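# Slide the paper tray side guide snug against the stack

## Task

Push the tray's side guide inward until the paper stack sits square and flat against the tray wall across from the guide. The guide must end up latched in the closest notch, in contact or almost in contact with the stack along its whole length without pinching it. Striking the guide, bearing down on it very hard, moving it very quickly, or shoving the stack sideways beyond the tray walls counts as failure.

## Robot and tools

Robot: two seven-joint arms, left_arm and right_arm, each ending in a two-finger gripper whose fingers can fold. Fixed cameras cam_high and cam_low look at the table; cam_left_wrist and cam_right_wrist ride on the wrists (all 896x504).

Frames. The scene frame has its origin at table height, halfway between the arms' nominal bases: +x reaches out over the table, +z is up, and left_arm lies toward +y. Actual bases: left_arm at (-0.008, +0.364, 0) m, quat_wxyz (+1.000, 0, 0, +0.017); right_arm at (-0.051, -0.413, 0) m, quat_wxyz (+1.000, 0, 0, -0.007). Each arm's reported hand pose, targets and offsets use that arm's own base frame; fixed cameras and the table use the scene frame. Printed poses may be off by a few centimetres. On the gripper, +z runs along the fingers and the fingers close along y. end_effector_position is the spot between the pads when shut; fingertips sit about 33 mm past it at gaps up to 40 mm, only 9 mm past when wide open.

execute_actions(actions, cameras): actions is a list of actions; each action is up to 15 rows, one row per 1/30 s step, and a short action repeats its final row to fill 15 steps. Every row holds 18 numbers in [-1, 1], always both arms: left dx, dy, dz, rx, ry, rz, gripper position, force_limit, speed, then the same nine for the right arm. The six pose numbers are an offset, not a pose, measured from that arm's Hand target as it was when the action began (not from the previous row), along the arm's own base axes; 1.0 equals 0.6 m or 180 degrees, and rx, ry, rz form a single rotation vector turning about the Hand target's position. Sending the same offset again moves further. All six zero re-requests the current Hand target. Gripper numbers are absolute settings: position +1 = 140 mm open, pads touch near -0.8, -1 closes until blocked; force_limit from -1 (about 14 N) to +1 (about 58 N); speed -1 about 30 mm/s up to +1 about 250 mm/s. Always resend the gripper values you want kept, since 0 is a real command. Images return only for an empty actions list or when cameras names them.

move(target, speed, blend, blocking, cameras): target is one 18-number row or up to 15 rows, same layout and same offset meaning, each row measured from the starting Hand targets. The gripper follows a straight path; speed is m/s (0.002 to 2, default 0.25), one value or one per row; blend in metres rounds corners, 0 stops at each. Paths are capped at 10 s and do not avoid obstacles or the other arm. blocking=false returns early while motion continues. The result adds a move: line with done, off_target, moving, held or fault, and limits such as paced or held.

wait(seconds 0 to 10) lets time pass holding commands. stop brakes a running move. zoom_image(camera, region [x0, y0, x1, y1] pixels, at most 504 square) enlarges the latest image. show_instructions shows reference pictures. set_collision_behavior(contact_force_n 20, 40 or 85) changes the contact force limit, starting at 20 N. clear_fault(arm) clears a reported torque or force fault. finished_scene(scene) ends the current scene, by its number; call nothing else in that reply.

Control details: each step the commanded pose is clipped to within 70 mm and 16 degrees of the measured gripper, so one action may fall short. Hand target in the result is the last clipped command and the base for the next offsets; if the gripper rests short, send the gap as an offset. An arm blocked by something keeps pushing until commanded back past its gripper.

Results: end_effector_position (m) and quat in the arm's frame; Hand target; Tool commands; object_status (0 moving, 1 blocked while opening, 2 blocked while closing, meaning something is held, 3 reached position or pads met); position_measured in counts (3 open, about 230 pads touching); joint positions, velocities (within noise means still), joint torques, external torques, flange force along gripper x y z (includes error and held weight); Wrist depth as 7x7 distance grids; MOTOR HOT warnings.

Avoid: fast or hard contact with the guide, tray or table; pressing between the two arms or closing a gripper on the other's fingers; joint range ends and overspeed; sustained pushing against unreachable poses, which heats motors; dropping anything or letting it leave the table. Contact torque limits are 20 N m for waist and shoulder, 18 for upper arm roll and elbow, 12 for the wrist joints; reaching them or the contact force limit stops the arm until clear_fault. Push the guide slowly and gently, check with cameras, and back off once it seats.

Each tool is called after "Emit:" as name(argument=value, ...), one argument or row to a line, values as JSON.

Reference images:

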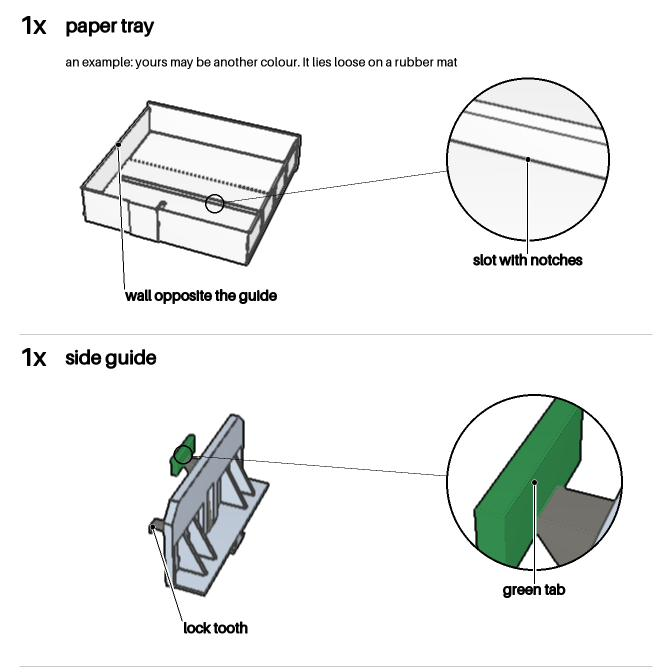

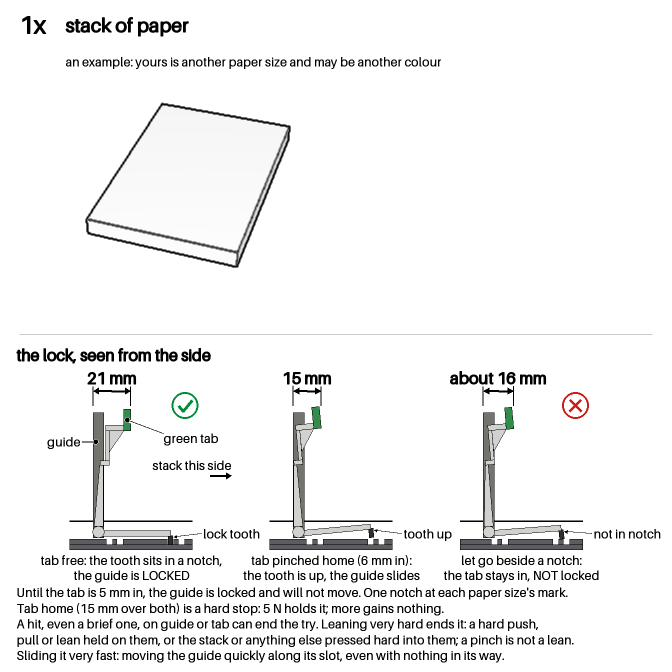

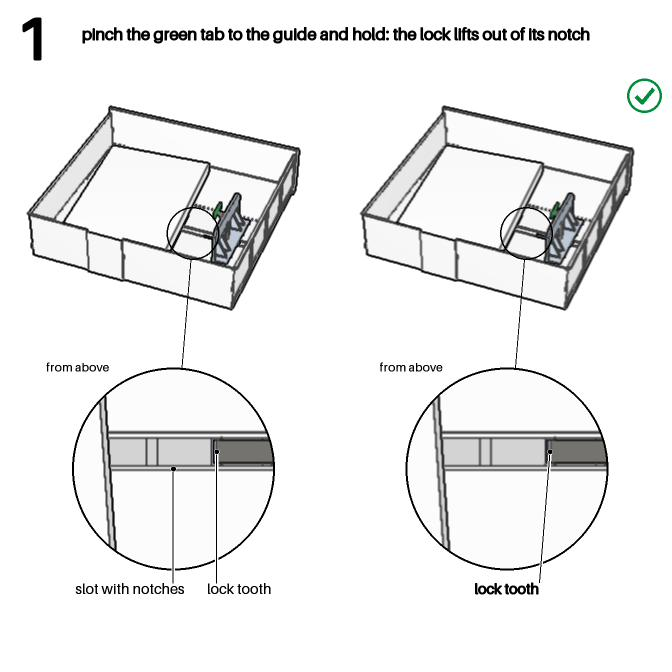

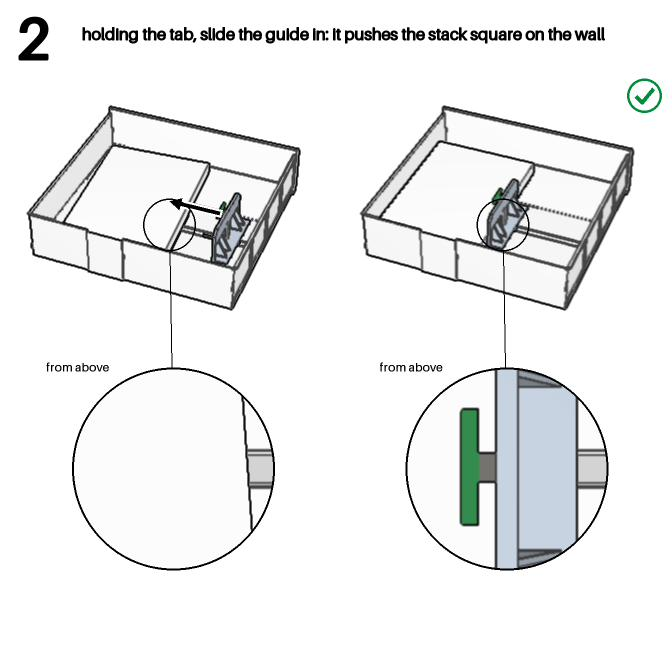

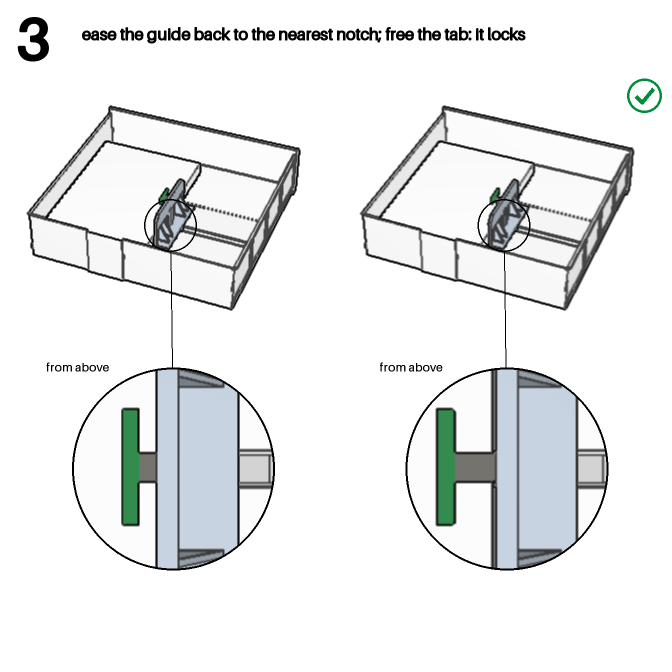

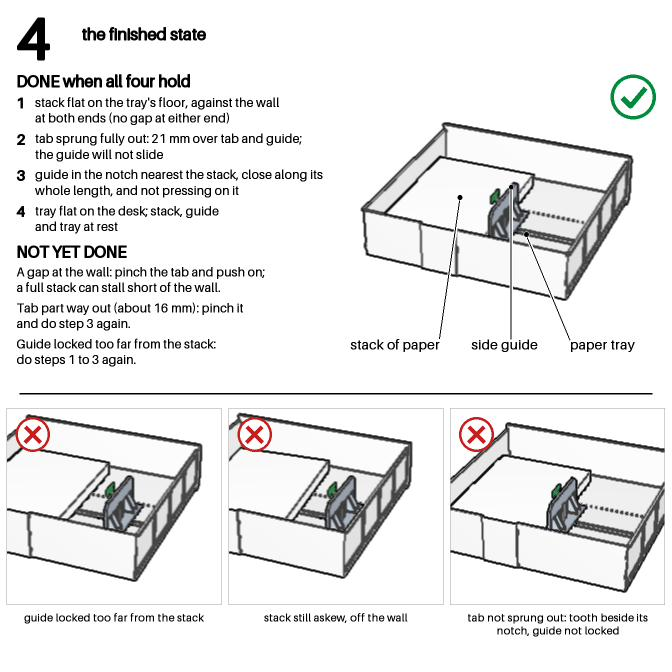

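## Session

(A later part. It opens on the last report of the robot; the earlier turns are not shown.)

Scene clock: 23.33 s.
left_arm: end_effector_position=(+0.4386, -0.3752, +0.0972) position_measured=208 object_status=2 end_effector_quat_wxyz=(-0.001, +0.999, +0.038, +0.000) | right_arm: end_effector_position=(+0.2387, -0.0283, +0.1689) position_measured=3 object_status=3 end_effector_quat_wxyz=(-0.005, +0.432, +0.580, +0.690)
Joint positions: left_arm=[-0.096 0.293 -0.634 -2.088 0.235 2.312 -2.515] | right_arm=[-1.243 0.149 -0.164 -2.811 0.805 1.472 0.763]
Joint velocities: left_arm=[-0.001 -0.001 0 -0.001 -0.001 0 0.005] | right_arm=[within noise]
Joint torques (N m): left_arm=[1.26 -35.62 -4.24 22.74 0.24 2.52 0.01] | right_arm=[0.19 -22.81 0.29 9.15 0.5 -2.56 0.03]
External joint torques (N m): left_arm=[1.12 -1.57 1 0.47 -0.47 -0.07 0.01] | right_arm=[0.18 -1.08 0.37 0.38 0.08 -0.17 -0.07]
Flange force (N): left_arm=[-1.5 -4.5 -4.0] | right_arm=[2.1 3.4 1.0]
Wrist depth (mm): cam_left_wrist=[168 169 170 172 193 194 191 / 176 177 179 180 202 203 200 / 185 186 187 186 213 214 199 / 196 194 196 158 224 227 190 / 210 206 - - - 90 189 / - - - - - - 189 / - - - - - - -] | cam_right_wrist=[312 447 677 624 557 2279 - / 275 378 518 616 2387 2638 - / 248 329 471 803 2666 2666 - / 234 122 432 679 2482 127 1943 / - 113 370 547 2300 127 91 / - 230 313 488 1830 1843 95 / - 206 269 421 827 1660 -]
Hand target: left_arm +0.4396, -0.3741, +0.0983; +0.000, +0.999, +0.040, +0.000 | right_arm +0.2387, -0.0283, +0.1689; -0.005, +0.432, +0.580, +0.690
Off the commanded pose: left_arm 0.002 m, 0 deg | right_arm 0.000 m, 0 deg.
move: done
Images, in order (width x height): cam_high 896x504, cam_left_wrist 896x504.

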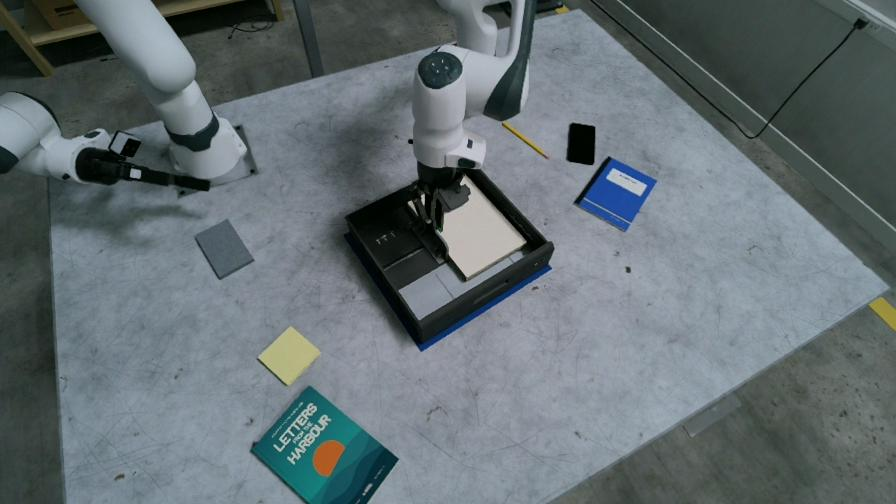

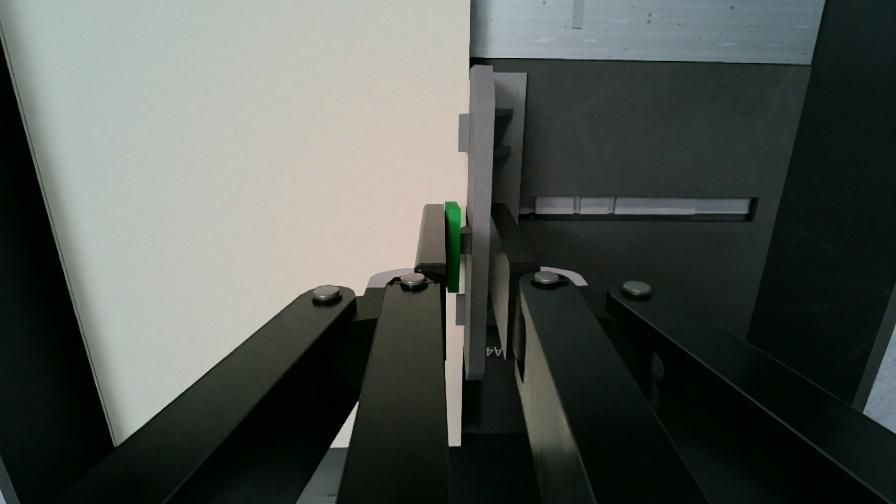

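Emit:
move(
  target=[-0.0013,0.0167,0,0,0,0,-1,-1,-1,0,0,0,0,0,0,1,1,1],
  speed=0.02,
  cameras=["cam_high","cam_left_wrist"],
)

Emit:
zoom_image(
  camera="cam_high",
  region=[440, 150, 560, 300],
)

Scene clock: 24.67 s.
left_arm: end_effector_position=(+0.4378, -0.3657, +0.0970) position_measured=208 object_status=2 end_effector_quat_wxyz=(+0.000, +0.999, +0.037, +0.000) | right_arm: end_effector_position=(+0.2387, -0.0283, +0.1689) position_measured=3 object_status=3 end_effector_quat_wxyz=(-0.005, +0.432, +0.580, +0.690)
Joint positions: left_arm=[-0.077 0.272 -0.637 -2.116 0.22 2.323 -2.493] | right_arm=[-1.243 0.149 -0.164 -2.811 0.805 1.472 0.763]
Joint torques (N m): left_arm=[1.47 -35.2 -3.76 22.56 0.22 2.34 -0.11] | right_arm=[0.14 -22.72 0.25 9.14 0.49 -2.57 0.03]
External joint torques (N m): left_arm=[1.38 -1.86 1.15 0.27 -0.48 -0.28 -0.11] | right_arm=[0.12 -1.01 0.32 0.33 0.06 -0.18 -0.07]
Flange force (N): left_arm=[-2.5 -5.7 -4.9] | right_arm=[2.1 3.1 0.8]
Wrist depth (mm): cam_left_wrist=[- 170 170 171 194 193 194 / 176 177 181 181 202 208 204 / 183 184 188 187 213 215 210 / - 194 197 158 223 228 200 / 209 - - - - 90 200 / - - - - - - 190 / - - - - - - -] | cam_right_wrist=[317 449 613 604 568 2785 2457 / 283 404 530 620 - 2199 2410 / 248 349 471 2848 2848 2482 2199 / 221 122 434 683 2532 136 2005 / - 113 370 603 2506 127 91 / - 229 313 491 1857 1843 95 / - 206 269 423 1628 1628 -]
Hand target: left_arm +0.4388, -0.3641, +0.0983; +0.000, +0.999, +0.040, +0.000 | right_arm +0.2387, -0.0283, +0.1689; -0.005, +0.432, +0.580, +0.690
Off the commanded pose: left_arm 0.002 m, 0 deg | right_arm 0.000 m, 0 deg.
move: done
Images, in order (width x height): cam_high 896x504, cam_left_wrist 896x504.

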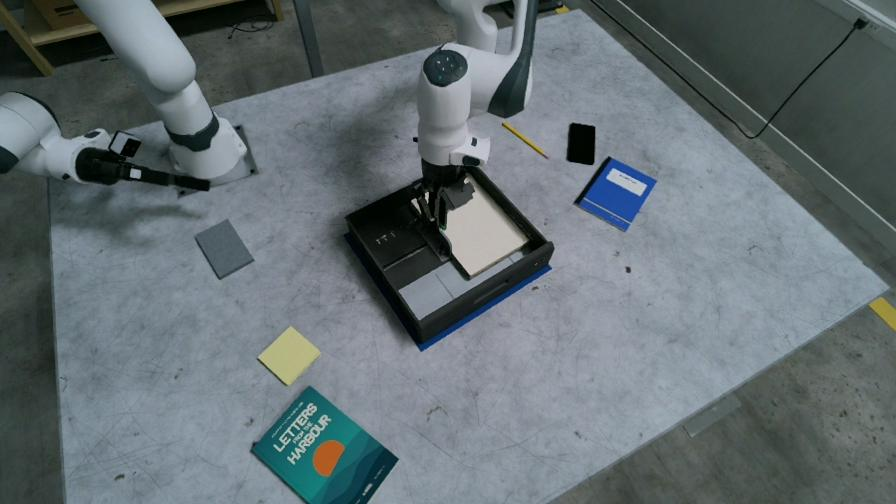

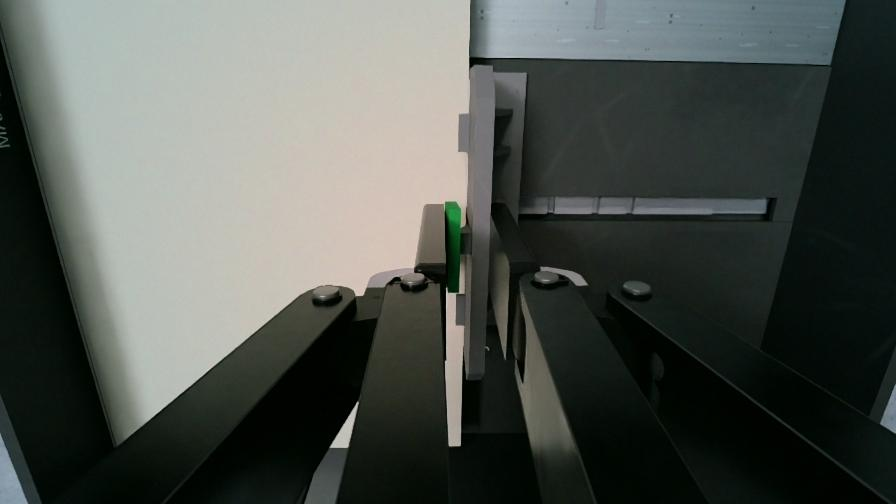

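Scaled by 3.360.

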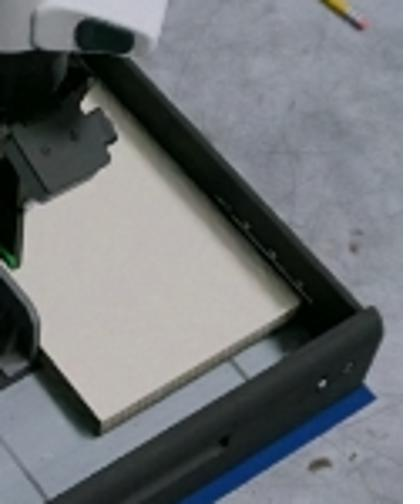

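Emit:
move(
  target=[-0.0013,0.0167,0,0,0,0,-1,-1,-1,0,0,0,0,0,0,1,1,1],
  speed=0.02,
  cameras=["cam_high","cam_left_wrist"],
)

Emit:
zoom_image(
  camera="cam_high",
  region=[440, 150, 560, 300],
)

Scene clock: 26.00 s.
left_arm: end_effector_position=(+0.4354, -0.3608, +0.0968) position_measured=208 object_status=2 end_effector_quat_wxyz=(+0.003, +0.999, +0.035, +0.000) | right_arm: end_effector_position=(+0.2387, -0.0283, +0.1689) position_measured=3 object_status=3 end_effector_quat_wxyz=(-0.005, +0.432, +0.580, +0.690)
Joint positions: left_arm=[-0.063 0.253 -0.641 -2.142 0.203 2.341 -2.471] | right_arm=[-1.243 0.149 -0.164 -2.811 0.805 1.472 0.763]
Joint velocities: left_arm=[-0.001 0 0.001 0 -0.001 0 0.004] | right_arm=[within noise]
Joint torques (N m): left_arm=[3.45 -36.14 -1.34 22.19 0.71 1.27 -0.2] | right_arm=[0.16 -22.71 0.27 9.15 0.51 -2.56 0.03]
External joint torques (N m): left_arm=[3.43 -3.62 3.29 0.02 0.02 -1.36 -0.2] | right_arm=[0.14 -0.91 0.34 0.34 0.08 -0.16 -0.07]
Flange force (N): left_arm=[-3.3 -11.4 -9.3] | right_arm=[1.7 2.9 0.8]
Wrist depth (mm): cam_left_wrist=[166 168 170 174 194 195 192 / - 176 178 179 203 205 200 / - 185 187 161 214 217 200 / 196 - 197 159 224 230 200 / 203 205 - - - - 210 / - - - - - - 190 / - - - - - - -] | cam_right_wrist=[309 448 610 613 582 - - / 275 379 506 656 2915 - 2199 / 249 328 477 739 2754 - 1974 / 221 122 451 663 - 127 2038 / - 113 369 641 2300 127 91 / - 231 315 484 1803 1790 95 / - 206 267 423 1628 1660 -]
Hand target: left_arm +0.4381, -0.3541, +0.0983; +0.000, +0.999, +0.040, +0.000 | right_arm +0.2387, -0.0283, +0.1689; -0.005, +0.432, +0.580, +0.690
Off the commanded pose: left_arm 0.007 m, 1 deg | right_arm 0.000 m, 0 deg.
move: off_target (left_arm)
Images, in order (width x height): cam_high 896x504, cam_left_wrist 896x504.

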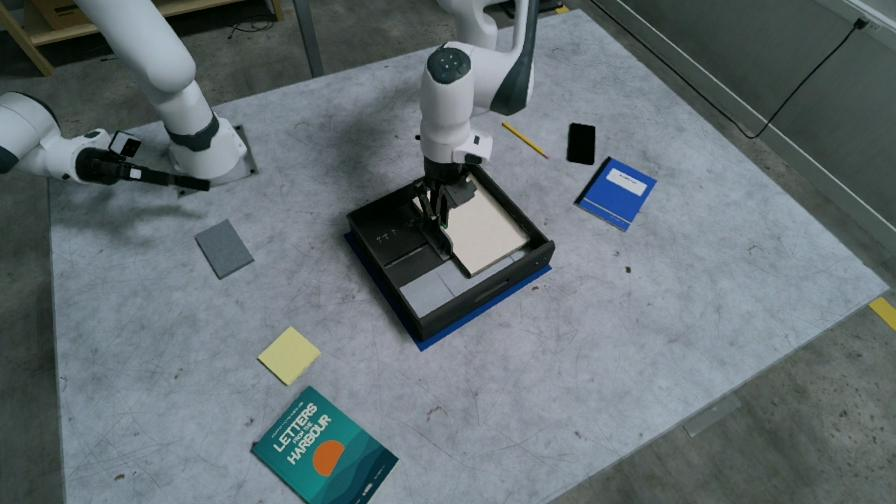

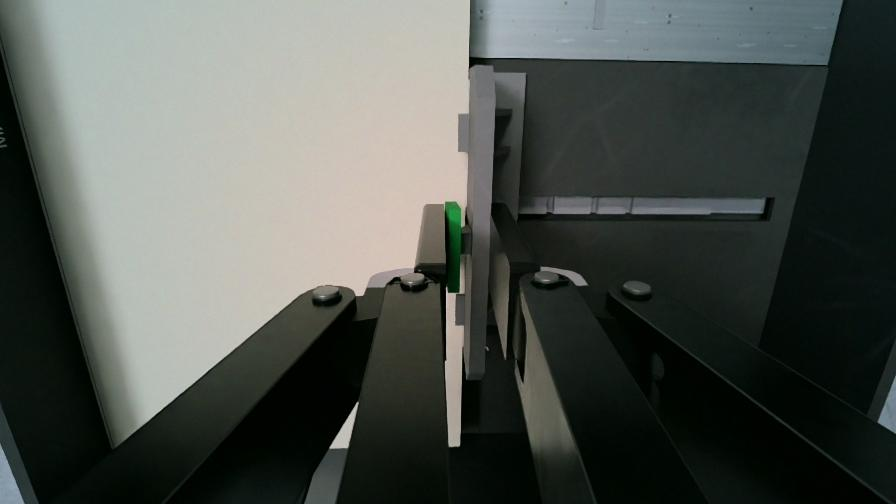

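Scaled by 3.360.

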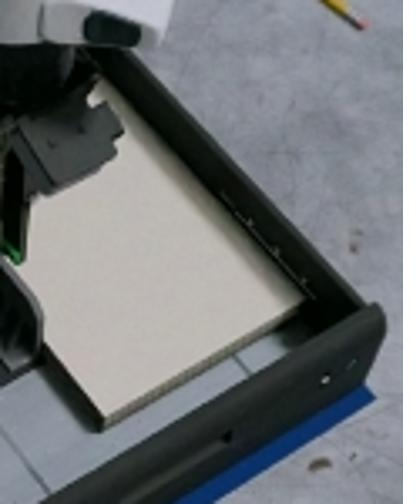

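Emit:
zoom_image(
  camera="cam_left_wrist",
  region=[0, 0, 250, 504],
)

Emit:
zoom_image(
  camera="cam_left_wrist",
  region=[400, 30, 620, 400],
)

Emit:
zoom_image(
  camera="cam_high",
  region=[480, 200, 560, 270],
)

Scaled by 1.000.

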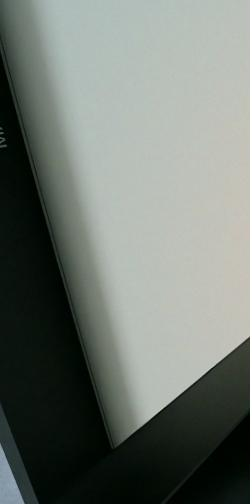

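Scaled by 1.362.

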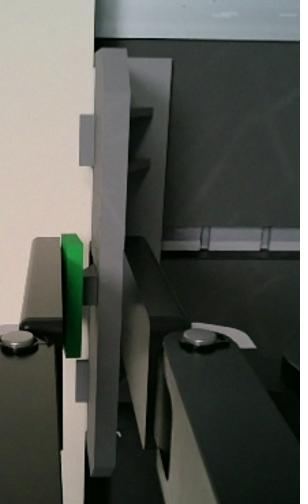

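Scaled by 6.300.

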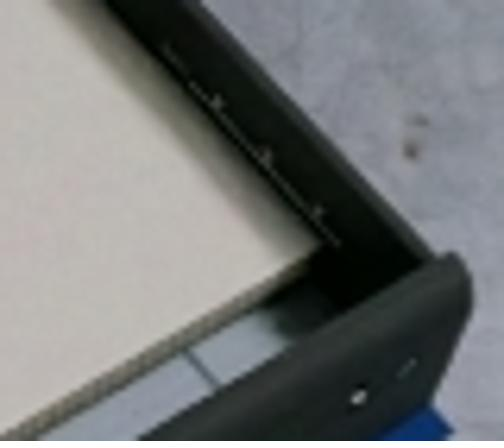

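Emit:
zoom_image(
  camera="cam_left_wrist",
  region=[460, 170, 800, 240],
)

Scaled by 1.482.

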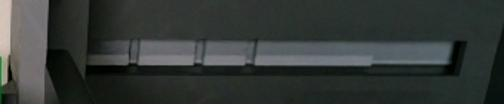

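Emit:
move(
  target=[-0.004,-0.0125,0,0,0,0,-1,-1,-1,0,0,0,0,0,0,1,1,1],
  speed=0.02,
  cameras=["cam_left_wrist"],
)

Emit:
execute_actions(
  actions=[
    [[0,0,0,0,0,0,-0.43,-1,-1,0,0,0,0,0,0,1,1,1]],
    [[0,0,0,0,0,0,-0.43,-1,-1,0,0,0,0,0,0,1,1,1]],
  ],
  cameras=["cam_left_wrist"],
)

Emit:
zoom_image(
  camera="cam_left_wrist",
  region=[380, 150, 660, 310],
)

Scene clock: 29.10 s.
left_arm: end_effector_position=(+0.4354, -0.3611, +0.0969) position_measured=208 object_status=2 end_effector_quat_wxyz=(+0.001, +0.999, +0.034, -0.001) | right_arm: end_effector_position=(+0.2387, -0.0283, +0.1689) position_measured=3 object_status=3 end_effector_quat_wxyz=(-0.005, +0.432, +0.580, +0.690)
Joint positions: left_arm=[-0.071 0.256 -0.636 -2.135 0.207 2.332 -2.474] | right_arm=[-1.243 0.149 -0.164 -2.811 0.805 1.472 0.763]
Joint velocities: left_arm=[-0.004 -0.001 0.003 0.001 0 -0.002 -0.004] | right_arm=[within noise]
Joint torques (N m): left_arm=[-0.99 -34.62 -4.61 24.64 0.67 2.24 -0.58] | right_arm=[0.16 -22.75 0.36 9.12 0.49 -2.58 0.02]
External joint torques (N m): left_arm=[-1.06 -1.89 0 2.49 -0.02 -0.37 -0.58] | right_arm=[0.2 -1.05 0.49 0.37 0.07 -0.19 -0.07]
Flange force (N): left_arm=[2.9 6.0 -4.5] | right_arm=[1.9 3.4 1.1]
Wrist depth (mm): cam_left_wrist=[169 169 170 173 193 194 193 / 176 177 179 180 203 205 204 / 185 185 187 187 213 217 191 / 195 196 - 159 224 227 201 / 204 205 - - - - 210 / - - - - - - - / - - - - - - -] | cam_right_wrist=[310 449 708 610 545 3979 - / 276 366 516 639 - 2666 2724 / 249 321 478 3020 2754 2433 2180 / 222 122 435 646 - 127 1958 / - 113 383 644 2343 127 91 / - 230 312 494 1857 1753 96 / - 205 268 424 1717 1660 -]
Hand target: left_arm +0.4357, -0.3616, +0.0983; +0.000, +0.999, +0.040, +0.000 | right_arm +0.2387, -0.0283, +0.1689; -0.005, +0.432, +0.580, +0.690
Off the commanded pose: left_arm 0.001 m, 1 deg | right_arm 0.000 m, 0 deg.
move: done
Images, in order (width x height): cam_left_wrist 896x504.

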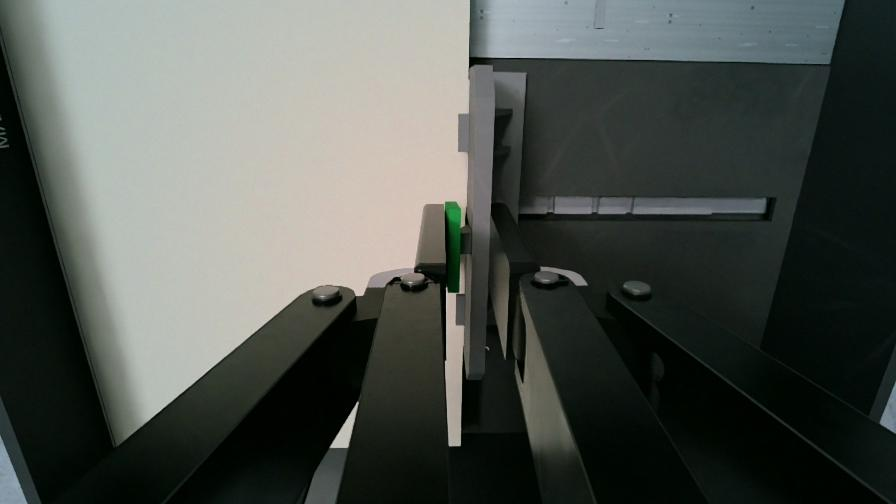

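Scene clock: 30.30 s.
left_arm: end_effector_position=(+0.4354, -0.3611, +0.0973) position_measured=183 object_status=3 end_effector_quat_wxyz=(+0.000, +0.999, +0.037, -0.001) | right_arm: end_effector_position=(+0.2387, -0.0283, +0.1689) position_measured=3 object_status=3 end_effector_quat_wxyz=(-0.005, +0.432, +0.580, +0.690)
Joint positions: left_arm=[-0.073 0.256 -0.634 -2.133 0.207 2.329 -2.481] | right_arm=[-1.243 0.149 -0.164 -2.811 0.805 1.472 0.763]
Joint torques (N m): left_arm=[-0.66 -33.43 -4.02 23.21 0.7 2.57 -0.35] | right_arm=[0.21 -22.77 0.26 9.19 0.5 -2.58 -0.03]
External joint torques (N m): left_arm=[-0.67 -0.69 0.63 1.05 0.01 -0.03 -0.35] | right_arm=[0.2 -1.1 0.35 0.5 0.08 -0.18 -0.13]
External joint torques at the end of the 1st action: left_arm=[-0.92 -0.71 0.62 0.64 0.01 -0.03 -0.28] | right_arm=[0.17 -0.98 0.44 0.4 0.07 -0.17 -0.08]
Flange force (N): left_arm=[1.9 3.4 -0.7] | right_arm=[1.8 3.3 0.8]
Flange force at the end of the 1st action (N): left_arm=[0.7 2.5 -0.4] | right_arm=[1.6 3.1 0.9]
Wrist depth (mm): cam_left_wrist=[167 170 169 173 194 194 193 / - 177 180 179 203 205 201 / - 187 188 188 215 217 200 / 197 197 197 162 223 227 199 / - 203 - 206 - - 200 / - - - - - - - / - - - - - - -] | cam_right_wrist=[311 445 727 608 604 - 2611 / 275 376 507 633 - - 2321 / 249 329 466 613 2558 - 2161 / 221 122 435 661 - 127 1958 / - 113 370 651 - 127 91 / - 231 314 501 1790 1765 96 / - 206 269 423 1671 1660 -]
Hand target: left_arm +0.4357, -0.3616, +0.0983; +0.000, +0.999, +0.040, +0.000 | right_arm +0.2387, -0.0283, +0.1689; -0.005, +0.432, +0.580, +0.690
Off the commanded pose: left_arm 0.001 m, 0 deg | right_arm 0.000 m, 0 deg.
Images, in order (width x height): cam_left_wrist 896x504.

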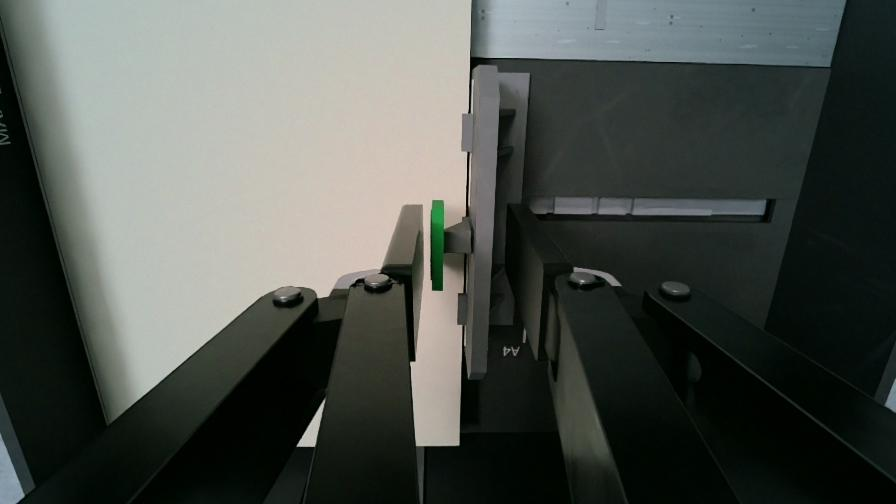

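Scaled by 1.800.

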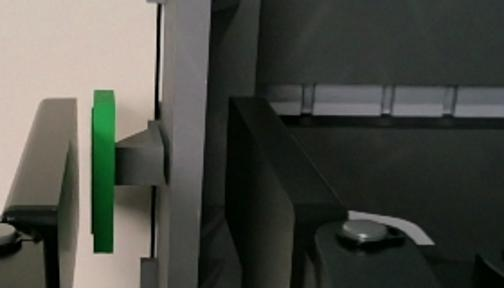

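Emit:
move(
  target=[
    [0,0,0.004,0,0,0,-0.03,-1,-1,0,0,0,0,0,0,1,1,1],
    [0,0,0.15,0,0,0,-0.03,-1,-1,0,0,0,0,0,0,1,1,1],
    [-0.1,0.25,0.4,0,0,0,-0.03,-1,-1,0,0,0,0,0,0,1,1,1],
  ],
  speed=0.15,
  cameras=["cam_high","cam_left_wrist"],
)

Emit:
zoom_image(
  camera="cam_high",
  region=[400, 150, 560, 290],
)

Scene clock: 35.70 s.
left_arm: end_effector_position=(+0.3764, -0.2128, +0.3389) position_measured=132 object_status=3 end_effector_quat_wxyz=(+0.001, +0.999, +0.043, +0.001) | right_arm: end_effector_position=(+0.2387, -0.0283, +0.1689) position_measured=3 object_status=3 end_effector_quat_wxyz=(-0.005, +0.432, +0.580, +0.690)
Joint positions: left_arm=[-0.038 -0.447 -0.392 -2.183 -0.171 1.767 -2.019] | right_arm=[-1.243 0.149 -0.164 -2.811 0.805 1.472 0.763]
Joint velocities: left_arm=[0.001 0 -0.001 -0.001 0 0 0.005] | right_arm=[within noise]
Joint torques (N m): left_arm=[-0.63 -15.54 5.38 25.08 1.33 2.49 0.07] | right_arm=[0.16 -22.73 0.25 9.19 0.49 -2.56 -0.01]
External joint torques (N m): left_arm=[-0.66 -0.36 0.63 0.43 0.43 -0.17 0.07] | right_arm=[0.18 -1 0.36 0.45 0.07 -0.17 -0.11]
Flange force (N): left_arm=[-0.3 -0.9 -1.7] | right_arm=[1.6 3.1 0.8]
Wrist depth (mm): cam_left_wrist=[- - 432 - 399 425 - / 446 - - 413 420 - - / 463 - - 446 449 - - / 491 - 144 - 142 - - / - - 90 - 123 96 - / - - - 554 - - - / - - - - - - -] | cam_right_wrist=[311 448 601 - - 2915 2611 / 276 380 501 3581 3342 - 2021 / 248 328 473 547 2695 2089 1871 / 221 122 437 643 2532 136 2005 / - 113 371 603 2457 127 91 / - 231 304 525 1871 1830 96 / - 206 268 425 1857 1649 -]
Hand target: left_arm +0.3757, -0.2116, +0.3383; +0.000, +0.999, +0.040, +0.000 | right_arm +0.2387, -0.0283, +0.1689; -0.005, +0.432, +0.580, +0.690
Off the commanded pose: left_arm 0.002 m, 0 deg | right_arm 0.000 m, 0 deg.
move: done
Images, in order (width x height): cam_high 896x504, cam_left_wrist 896x504.

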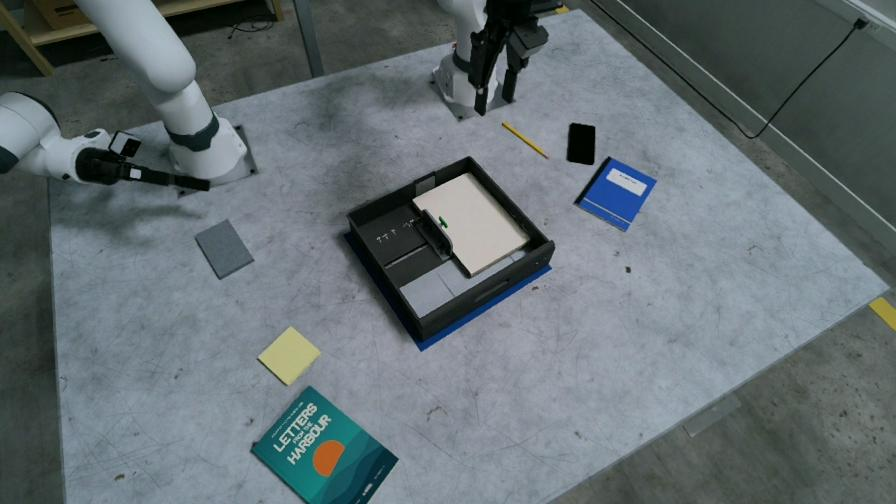

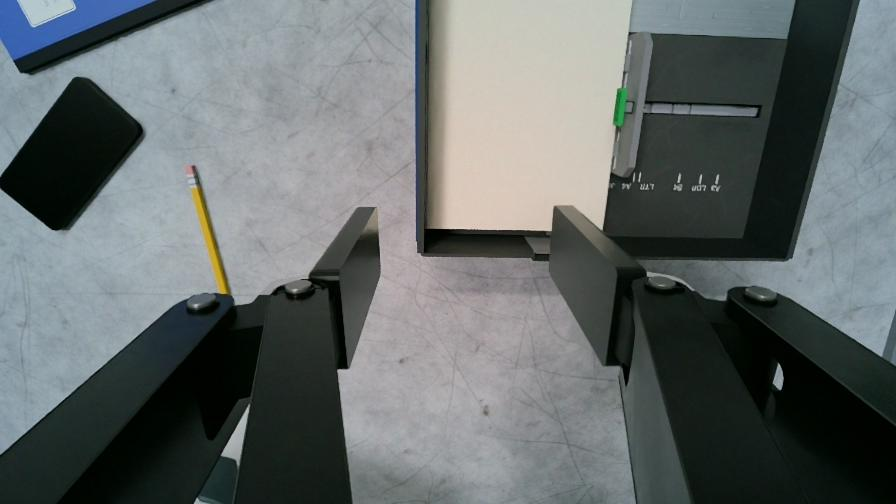

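Scaled by 3.150.

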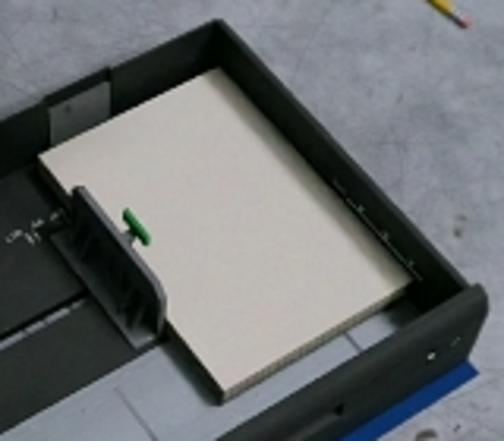

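Stack on the wall, guide locked.

Emit:
finished_scene(
  scene=2,
)

The scene is finished: the task was done.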